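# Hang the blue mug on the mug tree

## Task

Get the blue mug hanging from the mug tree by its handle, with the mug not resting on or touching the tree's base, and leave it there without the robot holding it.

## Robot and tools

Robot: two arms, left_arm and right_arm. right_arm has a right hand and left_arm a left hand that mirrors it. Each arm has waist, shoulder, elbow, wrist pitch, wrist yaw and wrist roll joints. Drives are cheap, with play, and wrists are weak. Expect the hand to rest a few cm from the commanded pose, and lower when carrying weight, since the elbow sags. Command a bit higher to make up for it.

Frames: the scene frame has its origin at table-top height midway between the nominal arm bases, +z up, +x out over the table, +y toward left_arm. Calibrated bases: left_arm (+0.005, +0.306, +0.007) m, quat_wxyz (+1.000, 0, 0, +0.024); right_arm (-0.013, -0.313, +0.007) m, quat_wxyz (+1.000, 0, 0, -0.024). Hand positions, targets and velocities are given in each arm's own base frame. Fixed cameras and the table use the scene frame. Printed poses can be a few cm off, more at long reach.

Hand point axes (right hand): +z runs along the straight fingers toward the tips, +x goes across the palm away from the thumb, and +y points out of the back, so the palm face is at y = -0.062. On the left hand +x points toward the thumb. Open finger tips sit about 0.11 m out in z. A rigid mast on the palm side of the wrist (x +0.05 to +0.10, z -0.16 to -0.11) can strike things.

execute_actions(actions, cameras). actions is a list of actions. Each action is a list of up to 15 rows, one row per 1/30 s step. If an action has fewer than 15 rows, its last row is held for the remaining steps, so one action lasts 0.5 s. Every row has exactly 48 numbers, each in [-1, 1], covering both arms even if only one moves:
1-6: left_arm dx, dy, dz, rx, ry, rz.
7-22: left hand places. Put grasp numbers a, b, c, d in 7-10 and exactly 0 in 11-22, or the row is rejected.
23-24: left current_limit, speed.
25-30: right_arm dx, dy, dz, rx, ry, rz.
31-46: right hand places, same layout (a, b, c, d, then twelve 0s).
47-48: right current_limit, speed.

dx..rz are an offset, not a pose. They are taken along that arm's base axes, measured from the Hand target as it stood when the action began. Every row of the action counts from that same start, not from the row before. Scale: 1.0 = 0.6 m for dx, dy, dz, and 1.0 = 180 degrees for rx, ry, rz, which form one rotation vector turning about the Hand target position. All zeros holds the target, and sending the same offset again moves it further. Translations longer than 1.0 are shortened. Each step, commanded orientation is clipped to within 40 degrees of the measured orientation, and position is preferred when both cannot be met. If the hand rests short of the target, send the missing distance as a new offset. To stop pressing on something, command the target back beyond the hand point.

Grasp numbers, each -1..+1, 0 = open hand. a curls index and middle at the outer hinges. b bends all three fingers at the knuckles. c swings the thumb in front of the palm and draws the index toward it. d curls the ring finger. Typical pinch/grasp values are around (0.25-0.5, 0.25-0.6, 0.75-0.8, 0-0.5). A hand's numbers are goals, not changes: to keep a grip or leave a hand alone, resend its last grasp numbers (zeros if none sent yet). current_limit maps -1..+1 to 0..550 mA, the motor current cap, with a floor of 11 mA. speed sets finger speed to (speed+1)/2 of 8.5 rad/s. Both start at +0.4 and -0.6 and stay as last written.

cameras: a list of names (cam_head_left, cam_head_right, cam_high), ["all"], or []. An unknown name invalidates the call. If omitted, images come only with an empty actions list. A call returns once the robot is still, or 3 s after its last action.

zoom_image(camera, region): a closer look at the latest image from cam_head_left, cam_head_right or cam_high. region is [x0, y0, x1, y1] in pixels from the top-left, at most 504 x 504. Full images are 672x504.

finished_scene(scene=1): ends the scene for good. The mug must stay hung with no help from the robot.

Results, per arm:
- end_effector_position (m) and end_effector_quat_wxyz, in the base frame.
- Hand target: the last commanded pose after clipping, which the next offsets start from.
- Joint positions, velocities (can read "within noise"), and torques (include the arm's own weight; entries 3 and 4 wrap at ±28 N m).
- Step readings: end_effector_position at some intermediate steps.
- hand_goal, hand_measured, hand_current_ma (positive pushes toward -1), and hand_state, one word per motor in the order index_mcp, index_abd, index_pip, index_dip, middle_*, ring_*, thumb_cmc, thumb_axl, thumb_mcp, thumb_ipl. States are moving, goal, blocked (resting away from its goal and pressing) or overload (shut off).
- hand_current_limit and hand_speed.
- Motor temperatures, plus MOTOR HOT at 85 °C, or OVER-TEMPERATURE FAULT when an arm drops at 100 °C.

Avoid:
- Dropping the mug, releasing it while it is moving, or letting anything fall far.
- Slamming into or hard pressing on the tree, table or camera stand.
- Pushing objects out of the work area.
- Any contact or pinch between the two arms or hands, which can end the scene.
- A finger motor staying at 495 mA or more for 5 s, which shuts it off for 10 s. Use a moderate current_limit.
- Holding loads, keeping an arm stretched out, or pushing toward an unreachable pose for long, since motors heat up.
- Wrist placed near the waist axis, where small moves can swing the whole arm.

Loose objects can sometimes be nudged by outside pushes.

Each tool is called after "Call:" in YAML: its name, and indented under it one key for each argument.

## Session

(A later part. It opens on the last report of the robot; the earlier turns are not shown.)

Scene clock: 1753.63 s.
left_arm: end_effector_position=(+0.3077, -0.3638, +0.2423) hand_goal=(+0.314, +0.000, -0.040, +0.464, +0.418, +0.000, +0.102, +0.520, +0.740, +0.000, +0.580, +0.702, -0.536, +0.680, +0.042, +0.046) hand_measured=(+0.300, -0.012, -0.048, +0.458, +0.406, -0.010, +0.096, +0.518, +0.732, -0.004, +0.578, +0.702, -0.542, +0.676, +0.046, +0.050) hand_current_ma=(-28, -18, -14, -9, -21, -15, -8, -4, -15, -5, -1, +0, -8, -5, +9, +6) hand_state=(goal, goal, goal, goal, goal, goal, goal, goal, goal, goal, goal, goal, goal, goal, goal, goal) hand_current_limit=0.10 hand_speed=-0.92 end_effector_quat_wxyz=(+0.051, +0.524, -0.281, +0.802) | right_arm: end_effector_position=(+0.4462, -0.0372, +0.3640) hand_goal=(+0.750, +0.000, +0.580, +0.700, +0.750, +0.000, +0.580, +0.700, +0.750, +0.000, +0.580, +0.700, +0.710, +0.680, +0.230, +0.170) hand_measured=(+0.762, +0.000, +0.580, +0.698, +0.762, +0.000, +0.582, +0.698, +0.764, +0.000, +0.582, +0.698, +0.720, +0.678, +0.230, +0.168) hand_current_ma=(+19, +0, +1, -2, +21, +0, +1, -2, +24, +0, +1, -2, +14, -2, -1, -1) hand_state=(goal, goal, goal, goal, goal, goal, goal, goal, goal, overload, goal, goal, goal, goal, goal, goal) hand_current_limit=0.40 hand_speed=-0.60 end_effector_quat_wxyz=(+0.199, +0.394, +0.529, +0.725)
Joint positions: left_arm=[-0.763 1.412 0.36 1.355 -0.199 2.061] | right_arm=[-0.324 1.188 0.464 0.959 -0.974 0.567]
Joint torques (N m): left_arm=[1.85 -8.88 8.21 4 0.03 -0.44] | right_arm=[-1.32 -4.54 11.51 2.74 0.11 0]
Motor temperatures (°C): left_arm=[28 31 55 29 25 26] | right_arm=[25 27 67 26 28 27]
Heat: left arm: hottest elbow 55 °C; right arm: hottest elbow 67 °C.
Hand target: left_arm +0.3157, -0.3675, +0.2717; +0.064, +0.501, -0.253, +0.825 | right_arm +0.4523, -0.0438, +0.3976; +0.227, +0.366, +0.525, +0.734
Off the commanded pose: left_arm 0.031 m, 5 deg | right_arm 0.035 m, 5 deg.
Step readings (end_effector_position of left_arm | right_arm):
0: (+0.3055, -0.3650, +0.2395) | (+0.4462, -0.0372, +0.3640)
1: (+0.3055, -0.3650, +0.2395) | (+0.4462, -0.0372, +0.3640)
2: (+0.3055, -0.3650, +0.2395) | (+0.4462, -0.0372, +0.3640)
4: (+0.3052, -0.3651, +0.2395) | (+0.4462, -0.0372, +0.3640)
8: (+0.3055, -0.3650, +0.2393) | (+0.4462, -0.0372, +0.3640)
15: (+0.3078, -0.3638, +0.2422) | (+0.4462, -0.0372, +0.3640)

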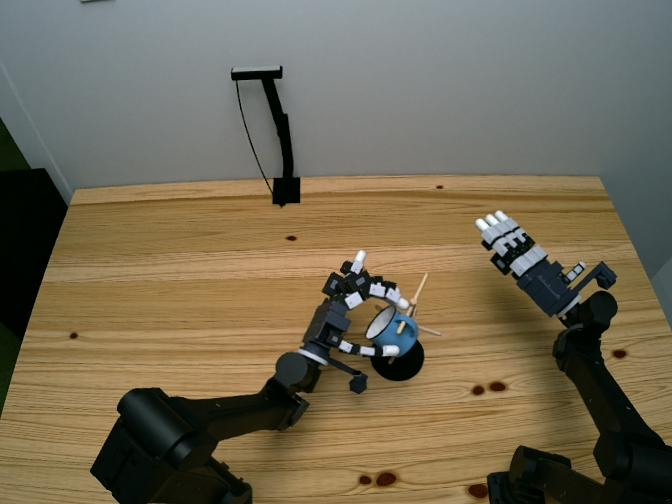

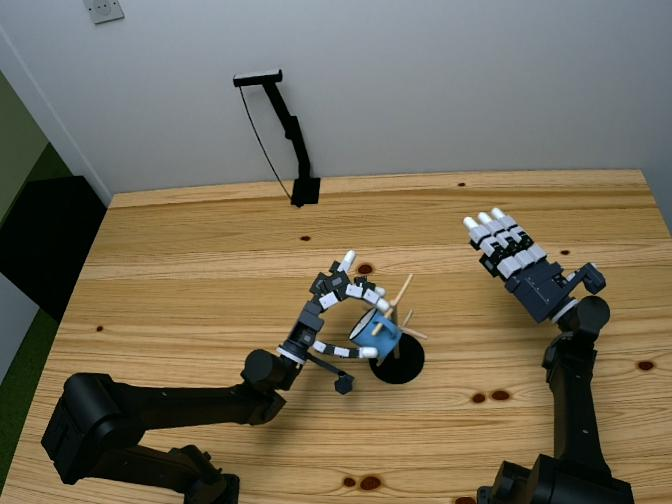

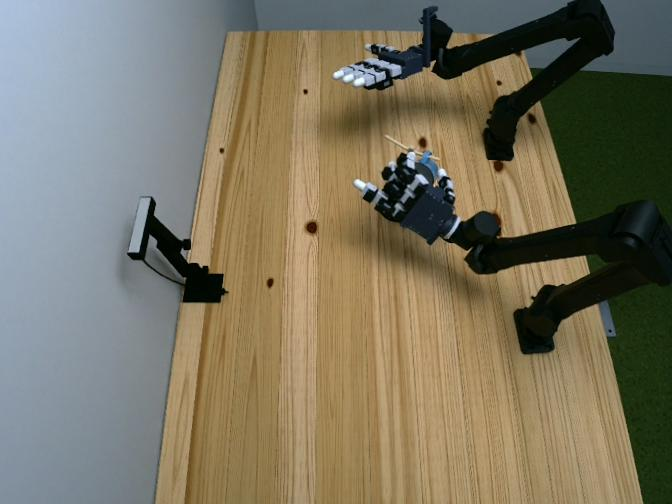

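Call:
execute_actions:
  actions:
    - [[0.003,0.02,0.01,0,0,0,0.28,0.15,0.75,0,0,0,0,0,0,0,0,0,0,0,0,0,0.1,-0.92,0,0,0,0,0,0,0,0,0,0,0,0,0,0,0,0,0,0,0,0,0,0,0.4,-0.6]]
  cameras: ["cam_head_left","cam_head_right","cam_high"]

Call:
zoom_image:
  camera: "cam_head_left"
  region: [350, 280, 420, 380]

Call:
zoom_image:
  camera: "cam_head_right"
  region: [335, 290, 425, 380]

Call:
zoom_image:
  camera: "cam_high"
  region: [385, 130, 475, 220]

Scene clock: 1772.80 s.
left_arm: end_effector_position=(+0.3124, -0.3549, +0.2531) hand_goal=(+0.314, +0.000, -0.040, +0.464, +0.418, +0.000, +0.102, +0.520, +0.740, +0.000, +0.580, +0.702, -0.536, +0.680, +0.042, +0.046) hand_measured=(+0.306, -0.008, -0.044, +0.460, +0.408, -0.010, +0.096, +0.518, +0.732, -0.004, +0.578, +0.702, -0.542, +0.676, +0.046, +0.050) hand_current_ma=(-14, -12, -6, -4, -18, -15, -7, -3, -12, -5, -1, +0, -9, -5, +7, +5) hand_state=(goal, goal, goal, goal, goal, goal, goal, goal, goal, goal, goal, goal, goal, goal, goal, goal) hand_current_limit=0.10 hand_speed=-0.92 end_effector_quat_wxyz=(+0.054, +0.518, -0.272, +0.809) | right_arm: end_effector_position=(+0.4462, -0.0372, +0.3640) hand_goal=(+0.750, +0.000, +0.580, +0.700, +0.750, +0.000, +0.580, +0.700, +0.750, +0.000, +0.580, +0.700, +0.710, +0.680, +0.230, +0.170) hand_measured=(+0.762, +0.000, +0.580, +0.698, +0.762, +0.000, +0.582, +0.698, +0.764, +0.000, +0.582, +0.698, +0.720, +0.678, +0.230, +0.168) hand_current_ma=(+19, +0, +1, -2, +21, +0, +1, -2, +24, +0, +1, -2, +14, -2, -1, -1) hand_state=(goal, goal, goal, goal, goal, goal, goal, goal, goal, overload, goal, goal, goal, goal, goal, goal) hand_current_limit=0.40 hand_speed=-0.60 end_effector_quat_wxyz=(+0.199, +0.394, +0.529, +0.725)
Joint positions: left_arm=[-0.731 1.39 0.36 1.355 -0.172 2.046] | right_arm=[-0.324 1.188 0.464 0.959 -0.974 0.567]
Joint torques (N m): left_arm=[2.14 -10.34 7.57 2.67 0.13 -0.41] | right_arm=[-1.32 -4.6 11.43 2.69 0.14 0]
Motor temperatures (°C): left_arm=[28 31 55 29 25 26] | right_arm=[25 27 67 26 28 27]
Heat: left arm: hottest elbow 55 °C; right arm: hottest elbow 67 °C.
Hand target: left_arm +0.3175, -0.3556, +0.2777; +0.064, +0.501, -0.253, +0.825 | right_arm +0.4523, -0.0438, +0.3976; +0.227, +0.366, +0.525, +0.734
Off the commanded pose: left_arm 0.025 m, 4 deg | right_arm 0.035 m, 5 deg.
Step readings (end_effector_position of left_arm | right_arm):
0: (+0.3077, -0.3638, +0.2423) | (+0.4462, -0.0372, +0.3640)
1: (+0.3075, -0.3637, +0.2426) | (+0.4462, -0.0372, +0.3640)
2: (+0.3094, -0.3613, +0.2434) | (+0.4462, -0.0372, +0.3640)
4: (+0.3112, -0.3581, +0.2466) | (+0.4462, -0.0372, +0.3640)
8: (+0.3125, -0.3550, +0.2525) | (+0.4462, -0.0372, +0.3640)
15: (+0.3124, -0.3550, +0.2530) | (+0.4462, -0.0372, +0.3640)

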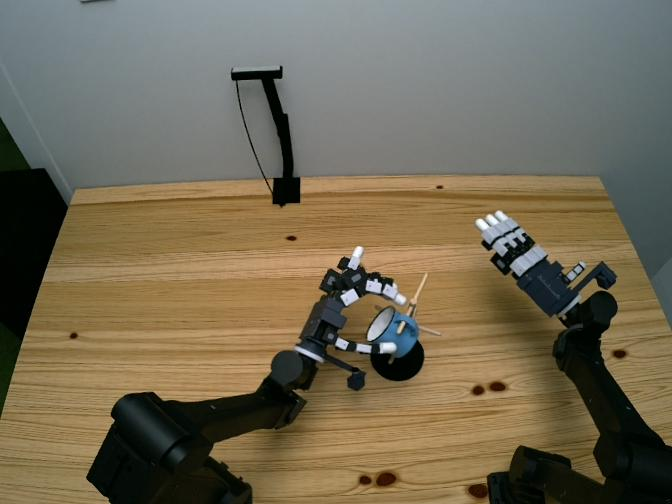

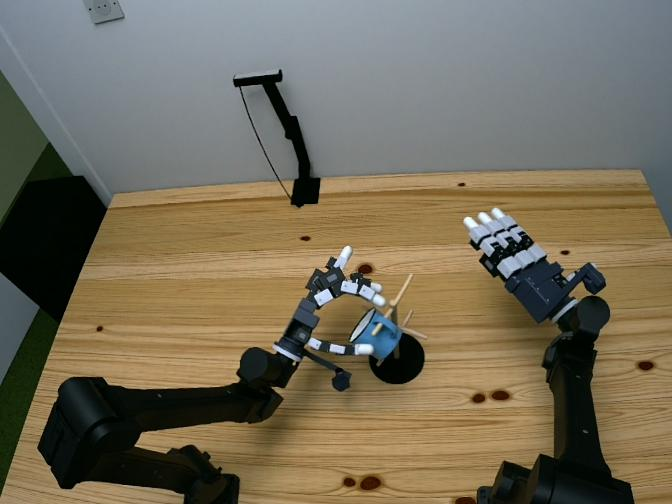

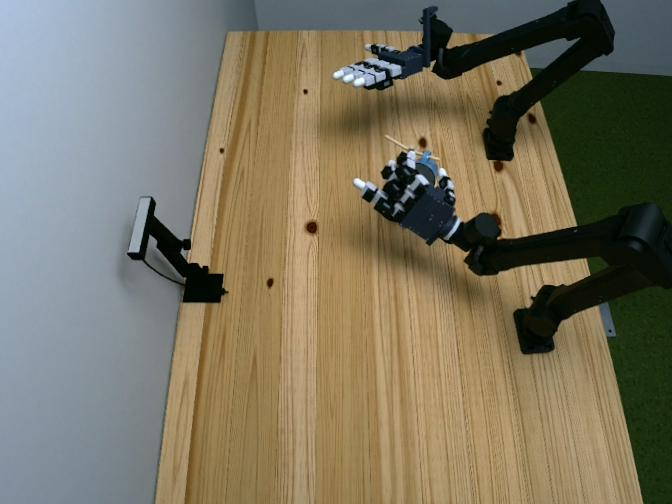

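Scaled by 5.040 from the camera's 672x504 image, which has a finer 960x720 frame.

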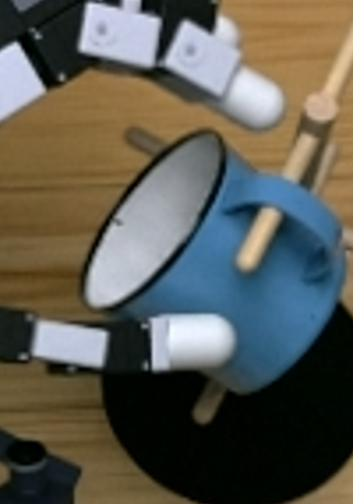

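Scaled by 5.600 from the camera's 672x504 image, which has a finer 960x720 frame.

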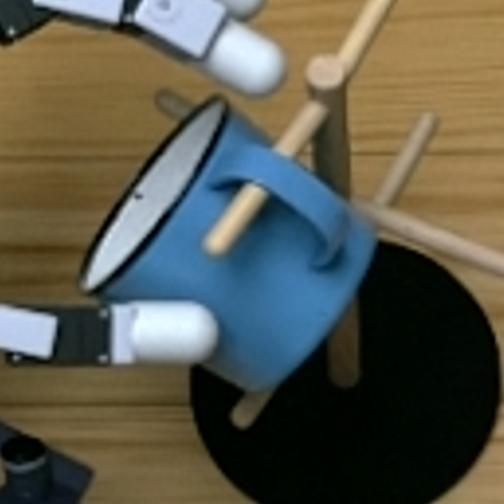

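Scaled by 5.600 from the camera's 672x504 image, which has a finer 960x720 frame.

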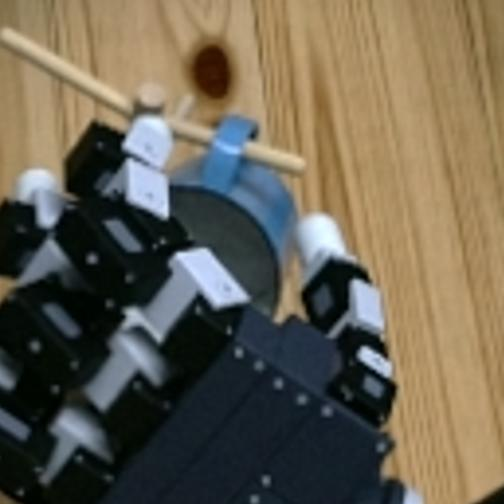

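Call:
execute_actions:
  actions:
    - [[0.003,0.02,0.01,0,0,0,0.22,0.11,0.7,0,0,0,0,0,0,0,0,0,0,0,0,0,0.1,-0.9,0,0,0,0,0,0,0,0,0,0,0,0,0,0,0,0,0,0,0,0,0,0,0.4,-0.6],[0.006,0.04,0.02,0,0,0,0.22,0.11,0.7,0,0,0,0,0,0,0,0,0,0,0,0,0,0.1,-0.9,0,0,0,0,0,0,0,0,0,0,0,0,0,0,0,0,0,0,0,0,0,0,0.4,-0.6]]
  cameras: ["cam_head_left","cam_head_right","cam_high"]

Call:
zoom_image:
  camera: "cam_head_left"
  region: [350, 280, 420, 380]

Call:
zoom_image:
  camera: "cam_head_right"
  region: [335, 290, 425, 380]

Call:
zoom_image:
  camera: "cam_high"
  region: [385, 130, 475, 220]

Scene clock: 1782.57 s.
left_arm: end_effector_position=(+0.3179, -0.3314, +0.2848) hand_goal=(+0.378, +0.000, +0.030, +0.514, +0.502, +0.000, +0.206, +0.592, +0.782, +0.000, +0.580, +0.700, -0.458, +0.680, +0.056, +0.054) hand_measured=(+0.370, -0.008, +0.026, +0.510, +0.494, -0.010, +0.200, +0.590, +0.778, -0.004, +0.578, +0.702, -0.476, +0.676, +0.056, +0.052) hand_current_ma=(-13, -11, -6, -4, -14, -14, -8, -3, -7, -5, -1, +2, -37, -5, +0, -2) hand_state=(goal, goal, goal, goal, goal, goal, goal, goal, goal, goal, goal, goal, goal, goal, goal, goal) hand_current_limit=0.10 hand_speed=-0.90 end_effector_quat_wxyz=(+0.058, +0.499, -0.260, +0.825) | right_arm: end_effector_position=(+0.4462, -0.0372, +0.3640) hand_goal=(+0.750, +0.000, +0.580, +0.700, +0.750, +0.000, +0.580, +0.700, +0.750, +0.000, +0.580, +0.700, +0.710, +0.680, +0.230, +0.170) hand_measured=(+0.762, +0.000, +0.580, +0.698, +0.762, +0.000, +0.582, +0.698, +0.764, +0.000, +0.582, +0.698, +0.720, +0.678, +0.230, +0.168) hand_current_ma=(+19, +0, +1, -2, +21, +0, +1, -2, +24, +0, +1, -2, +14, -2, -1, -1) hand_state=(goal, goal, goal, goal, goal, goal, goal, goal, goal, overload, goal, goal, goal, goal, goal, goal) hand_current_limit=0.40 hand_speed=-0.60 end_effector_quat_wxyz=(+0.199, +0.394, +0.529, +0.725)
Joint positions: left_arm=[-0.652 1.294 0.359 1.312 -0.093 2.018] | right_arm=[-0.324 1.188 0.464 0.959 -0.974 0.567]
Joint torques (N m): left_arm=[1.38 -8.41 6.82 1.62 0.11 -0.39] | right_arm=[-1.26 -4.89 11.43 2.65 0.13 0]
Motor temperatures (°C): left_arm=[28 31 54 29 25 26] | right_arm=[25 27 67 26 28 27]
Heat: left arm: hottest elbow 54 °C; right arm: hottest elbow 67 °C.
Hand target: left_arm +0.3211, -0.3315, +0.2897; +0.064, +0.502, -0.253, +0.825 | right_arm +0.4523, -0.0438, +0.3976; +0.227, +0.366, +0.525, +0.734
Off the commanded pose: left_arm 0.006 m, 1 deg | right_arm 0.035 m, 5 deg.
Step readings (end_effector_position of left_arm | right_arm):
0: (+0.3124, -0.3549, +0.2531) | (+0.4462, -0.0372, +0.3640)
1: (+0.3118, -0.3547, +0.2539) | (+0.4462, -0.0372, +0.3640)
2: (+0.3108, -0.3536, +0.2549) | (+0.4462, -0.0372, +0.3640)
4: (+0.3115, -0.3475, +0.2633) | (+0.4462, -0.0372, +0.3640)
8: (+0.3179, -0.3324, +0.2845) | (+0.4462, -0.0372, +0.3640)
15: (+0.3180, -0.3315, +0.2847) | (+0.4462, -0.0372, +0.3640)

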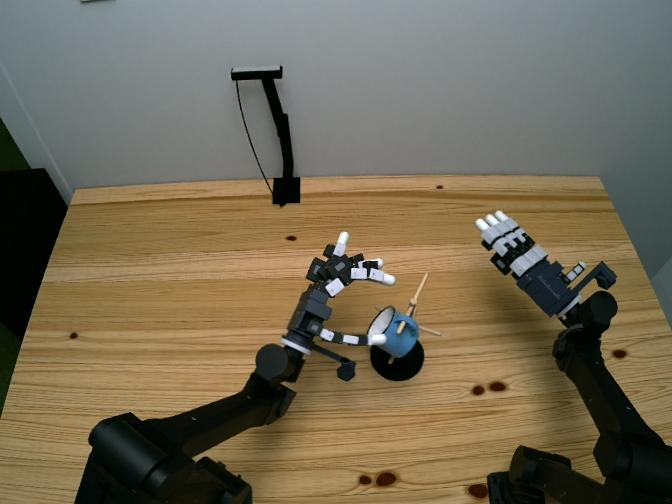

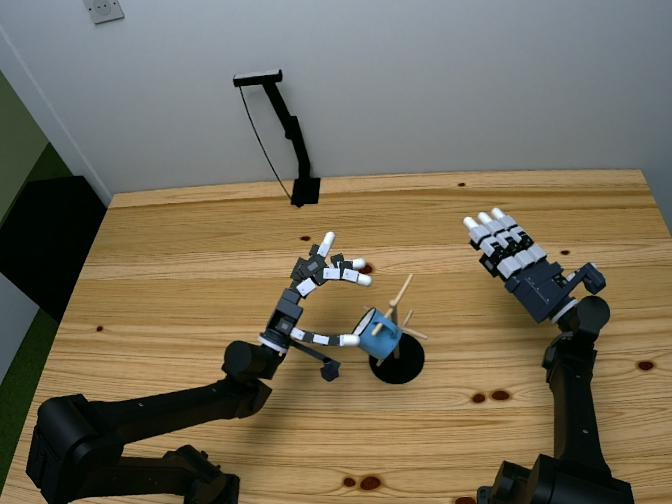

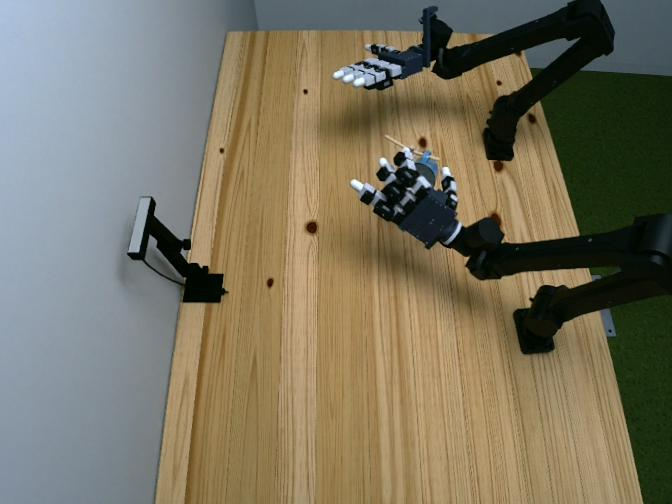

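Scaled by 5.040 from the camera's 672x504 image, which has a finer 960x720 frame.

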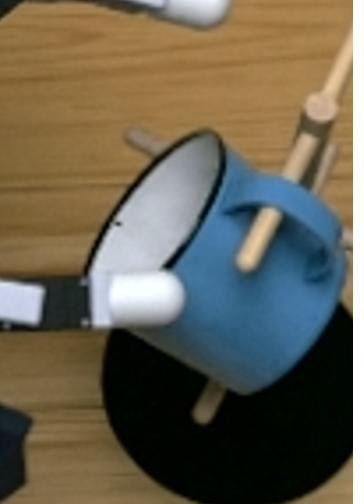

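Scaled by 5.600 from the camera's 672x504 image, which has a finer 960x720 frame.

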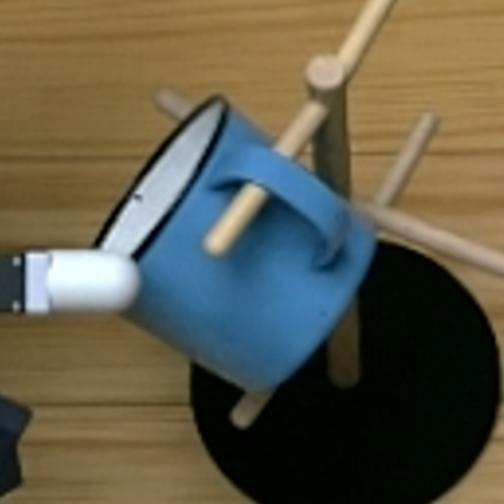

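Scaled by 5.600 from the camera's 672x504 image, which has a finer 960x720 frame.

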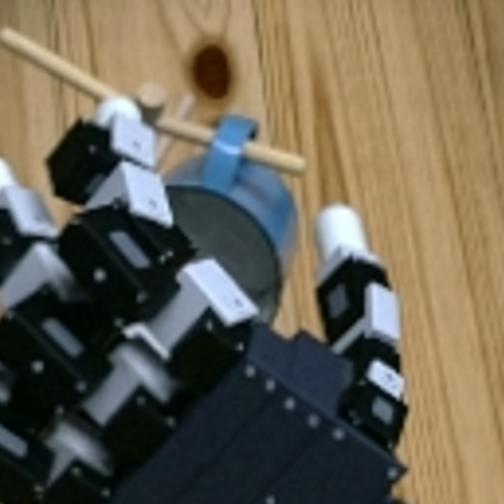

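Call:
execute_actions:
  actions:
    - [[-0.004,0.03,0.015,0,0,0,0.2,0.1,0.6,0,0,0,0,0,0,0,0,0,0,0,0,0,0.1,-0.9,0,0,0,0,0,0,0,0,0,0,0,0,0,0,0,0,0,0,0,0,0,0,0.4,-0.6],[-0.008,0.06,0.03,0,0,0,0.2,0.1,0.6,0,0,0,0,0,0,0,0,0,0,0,0,0,0.1,-0.9,0,0,0,0,0,0,0,0,0,0,0,0,0,0,0,0,0,0,0,0,0,0,0.4,-0.6],[-0.008,0.09,0.045,0,0,0,0.2,0.1,0.6,0,0,0,0,0,0,0,0,0,0,0,0,0,0.1,-0.9,0,0,0,0,0,0,0,0,0,0,0,0,0,0,0,0,0,0,0,0,0,0,0.4,-0.6],[-0.008,0.12,0.06,0,0,0,0.2,0.1,0.6,0,0,0,0,0,0,0,0,0,0,0,0,0,0.1,-0.9,0,0,0,0,0,0,0,0,0,0,0,0,0,0,0,0,0,0,0,0,0,0,0.4,-0.6],[-0.008,0.15,0.075,0,0,0,0.2,0.1,0.6,0,0,0,0,0,0,0,0,0,0,0,0,0,0.1,-0.9,0,0,0,0,0,0,0,0,0,0,0,0,0,0,0,0,0,0,0,0,0,0,0.4,-0.6]]
  cameras: ["cam_head_left","cam_head_right","cam_high"]

Call:
zoom_image:
  camera: "cam_head_left"
  region: [350, 280, 420, 380]

Call:
zoom_image:
  camera: "cam_head_right"
  region: [335, 290, 425, 380]

Call:
zoom_image:
  camera: "cam_high"
  region: [385, 130, 475, 220]

Scene clock: 1796.23 s.
left_arm: end_effector_position=(+0.3126, -0.2374, +0.3250) hand_goal=(+0.426, +0.000, +0.100, +0.530, +0.526, +0.000, +0.240, +0.590, +0.770, +0.000, +0.580, +0.700, -0.290, +0.680, +0.080, +0.070) hand_measured=(+0.420, -0.008, +0.096, +0.526, +0.522, -0.010, +0.236, +0.590, +0.768, -0.004, +0.578, +0.702, -0.310, +0.676, +0.080, +0.068) hand_current_ma=(-7, -10, -5, -4, -6, -13, -5, -1, -2, -5, -1, +2, -43, -5, +0, -2) hand_state=(goal, goal, goal, goal, goal, goal, goal, goal, goal, goal, goal, goal, goal, goal, goal, goal) hand_current_limit=0.10 hand_speed=-0.90 end_effector_quat_wxyz=(+0.054, +0.502, -0.258, +0.824) | right_arm: end_effector_position=(+0.4462, -0.0372, +0.3640) hand_goal=(+0.750, +0.000, +0.580, +0.700, +0.750, +0.000, +0.580, +0.700, +0.750, +0.000, +0.580, +0.700, +0.710, +0.680, +0.230, +0.170) hand_measured=(+0.762, +0.000, +0.580, +0.698, +0.762, +0.000, +0.582, +0.698, +0.764, +0.000, +0.582, +0.698, +0.720, +0.678, +0.230, +0.168) hand_current_ma=(+19, +0, +1, -2, +21, +0, +1, -2, +24, +0, +1, -2, +14, -2, -1, -1) hand_state=(goal, goal, goal, goal, goal, goal, goal, goal, goal, overload, goal, goal, goal, goal, goal, goal) hand_current_limit=0.40 hand_speed=-0.60 end_effector_quat_wxyz=(+0.199, +0.394, +0.529, +0.725)
Joint positions: left_arm=[-0.343 0.941 0.296 1.022 0.183 1.908] | right_arm=[-0.324 1.188 0.464 0.959 -0.974 0.567]
Joint torques (N m): left_arm=[0.44 -4.07 9.47 1.59 0.02 -0.39] | right_arm=[-1.44 -4.72 11.49 2.67 0.12 0]
Motor temperatures (°C): left_arm=[28 31 53 29 25 26] | right_arm=[25 27 67 26 28 27]
Heat: left arm: hottest elbow 53 °C; right arm: hottest elbow 67 °C.
Hand target: left_arm +0.3163, -0.2416, +0.3346; +0.064, +0.502, -0.253, +0.825 | right_arm +0.4523, -0.0438, +0.3976; +0.227, +0.366, +0.525, +0.734
Off the commanded pose: left_arm 0.011 m, 1 deg | right_arm 0.035 m, 5 deg.
Step readings (end_effector_position of left_arm | right_arm):
0: (+0.3179, -0.3314, +0.2848) | (+0.4462, -0.0372, +0.3640)
1: (+0.3186, -0.3304, +0.2844) | (+0.4462, -0.0372, +0.3640)
2: (+0.3182, -0.3274, +0.2831) | (+0.4462, -0.0372, +0.3640)
4: (+0.3088, -0.3151, +0.2837) | (+0.4462, -0.0372, +0.3640)
8: (+0.3082, -0.2594, +0.3159) | (+0.4462, -0.0372, +0.3640)
15: (+0.3109, -0.2365, +0.3292) | (+0.4462, -0.0372, +0.3640)

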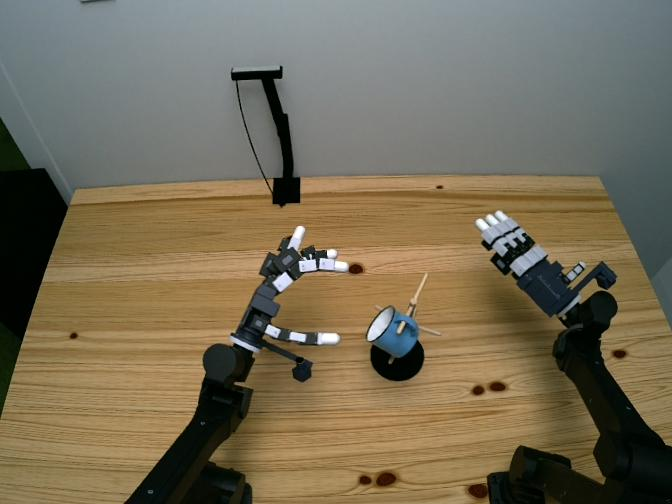

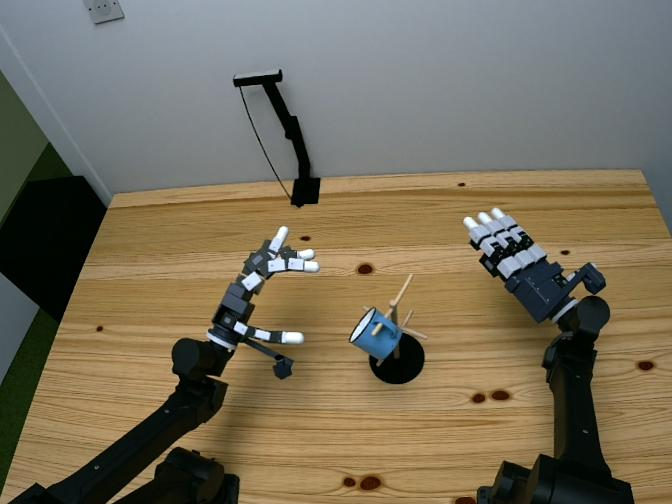

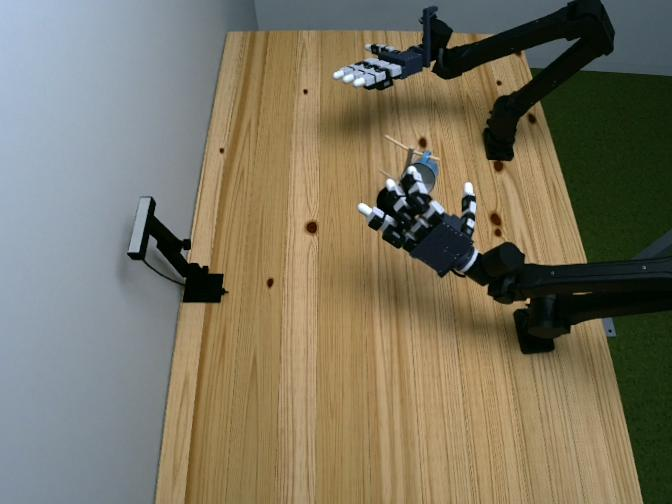

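Scaled by 5.040 from the camera's 672x504 image, which has a finer 960x720 frame.

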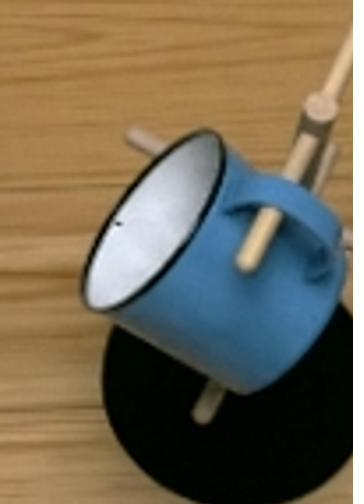

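Scaled by 5.600 from the camera's 672x504 image, which has a finer 960x720 frame.

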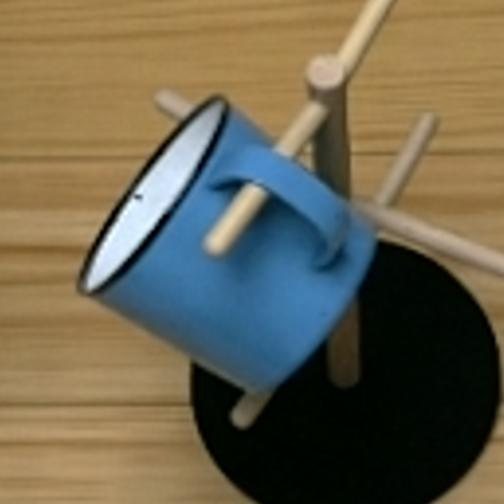

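Scaled by 5.600 from the camera's 672x504 image, which has a finer 960x720 frame.

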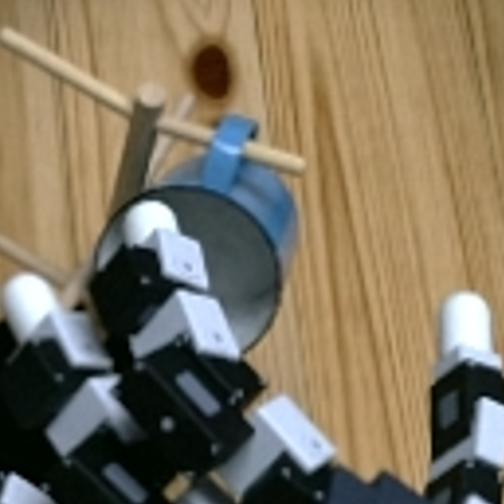

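Call:
finished_scene:

The scene is finished: the task was done.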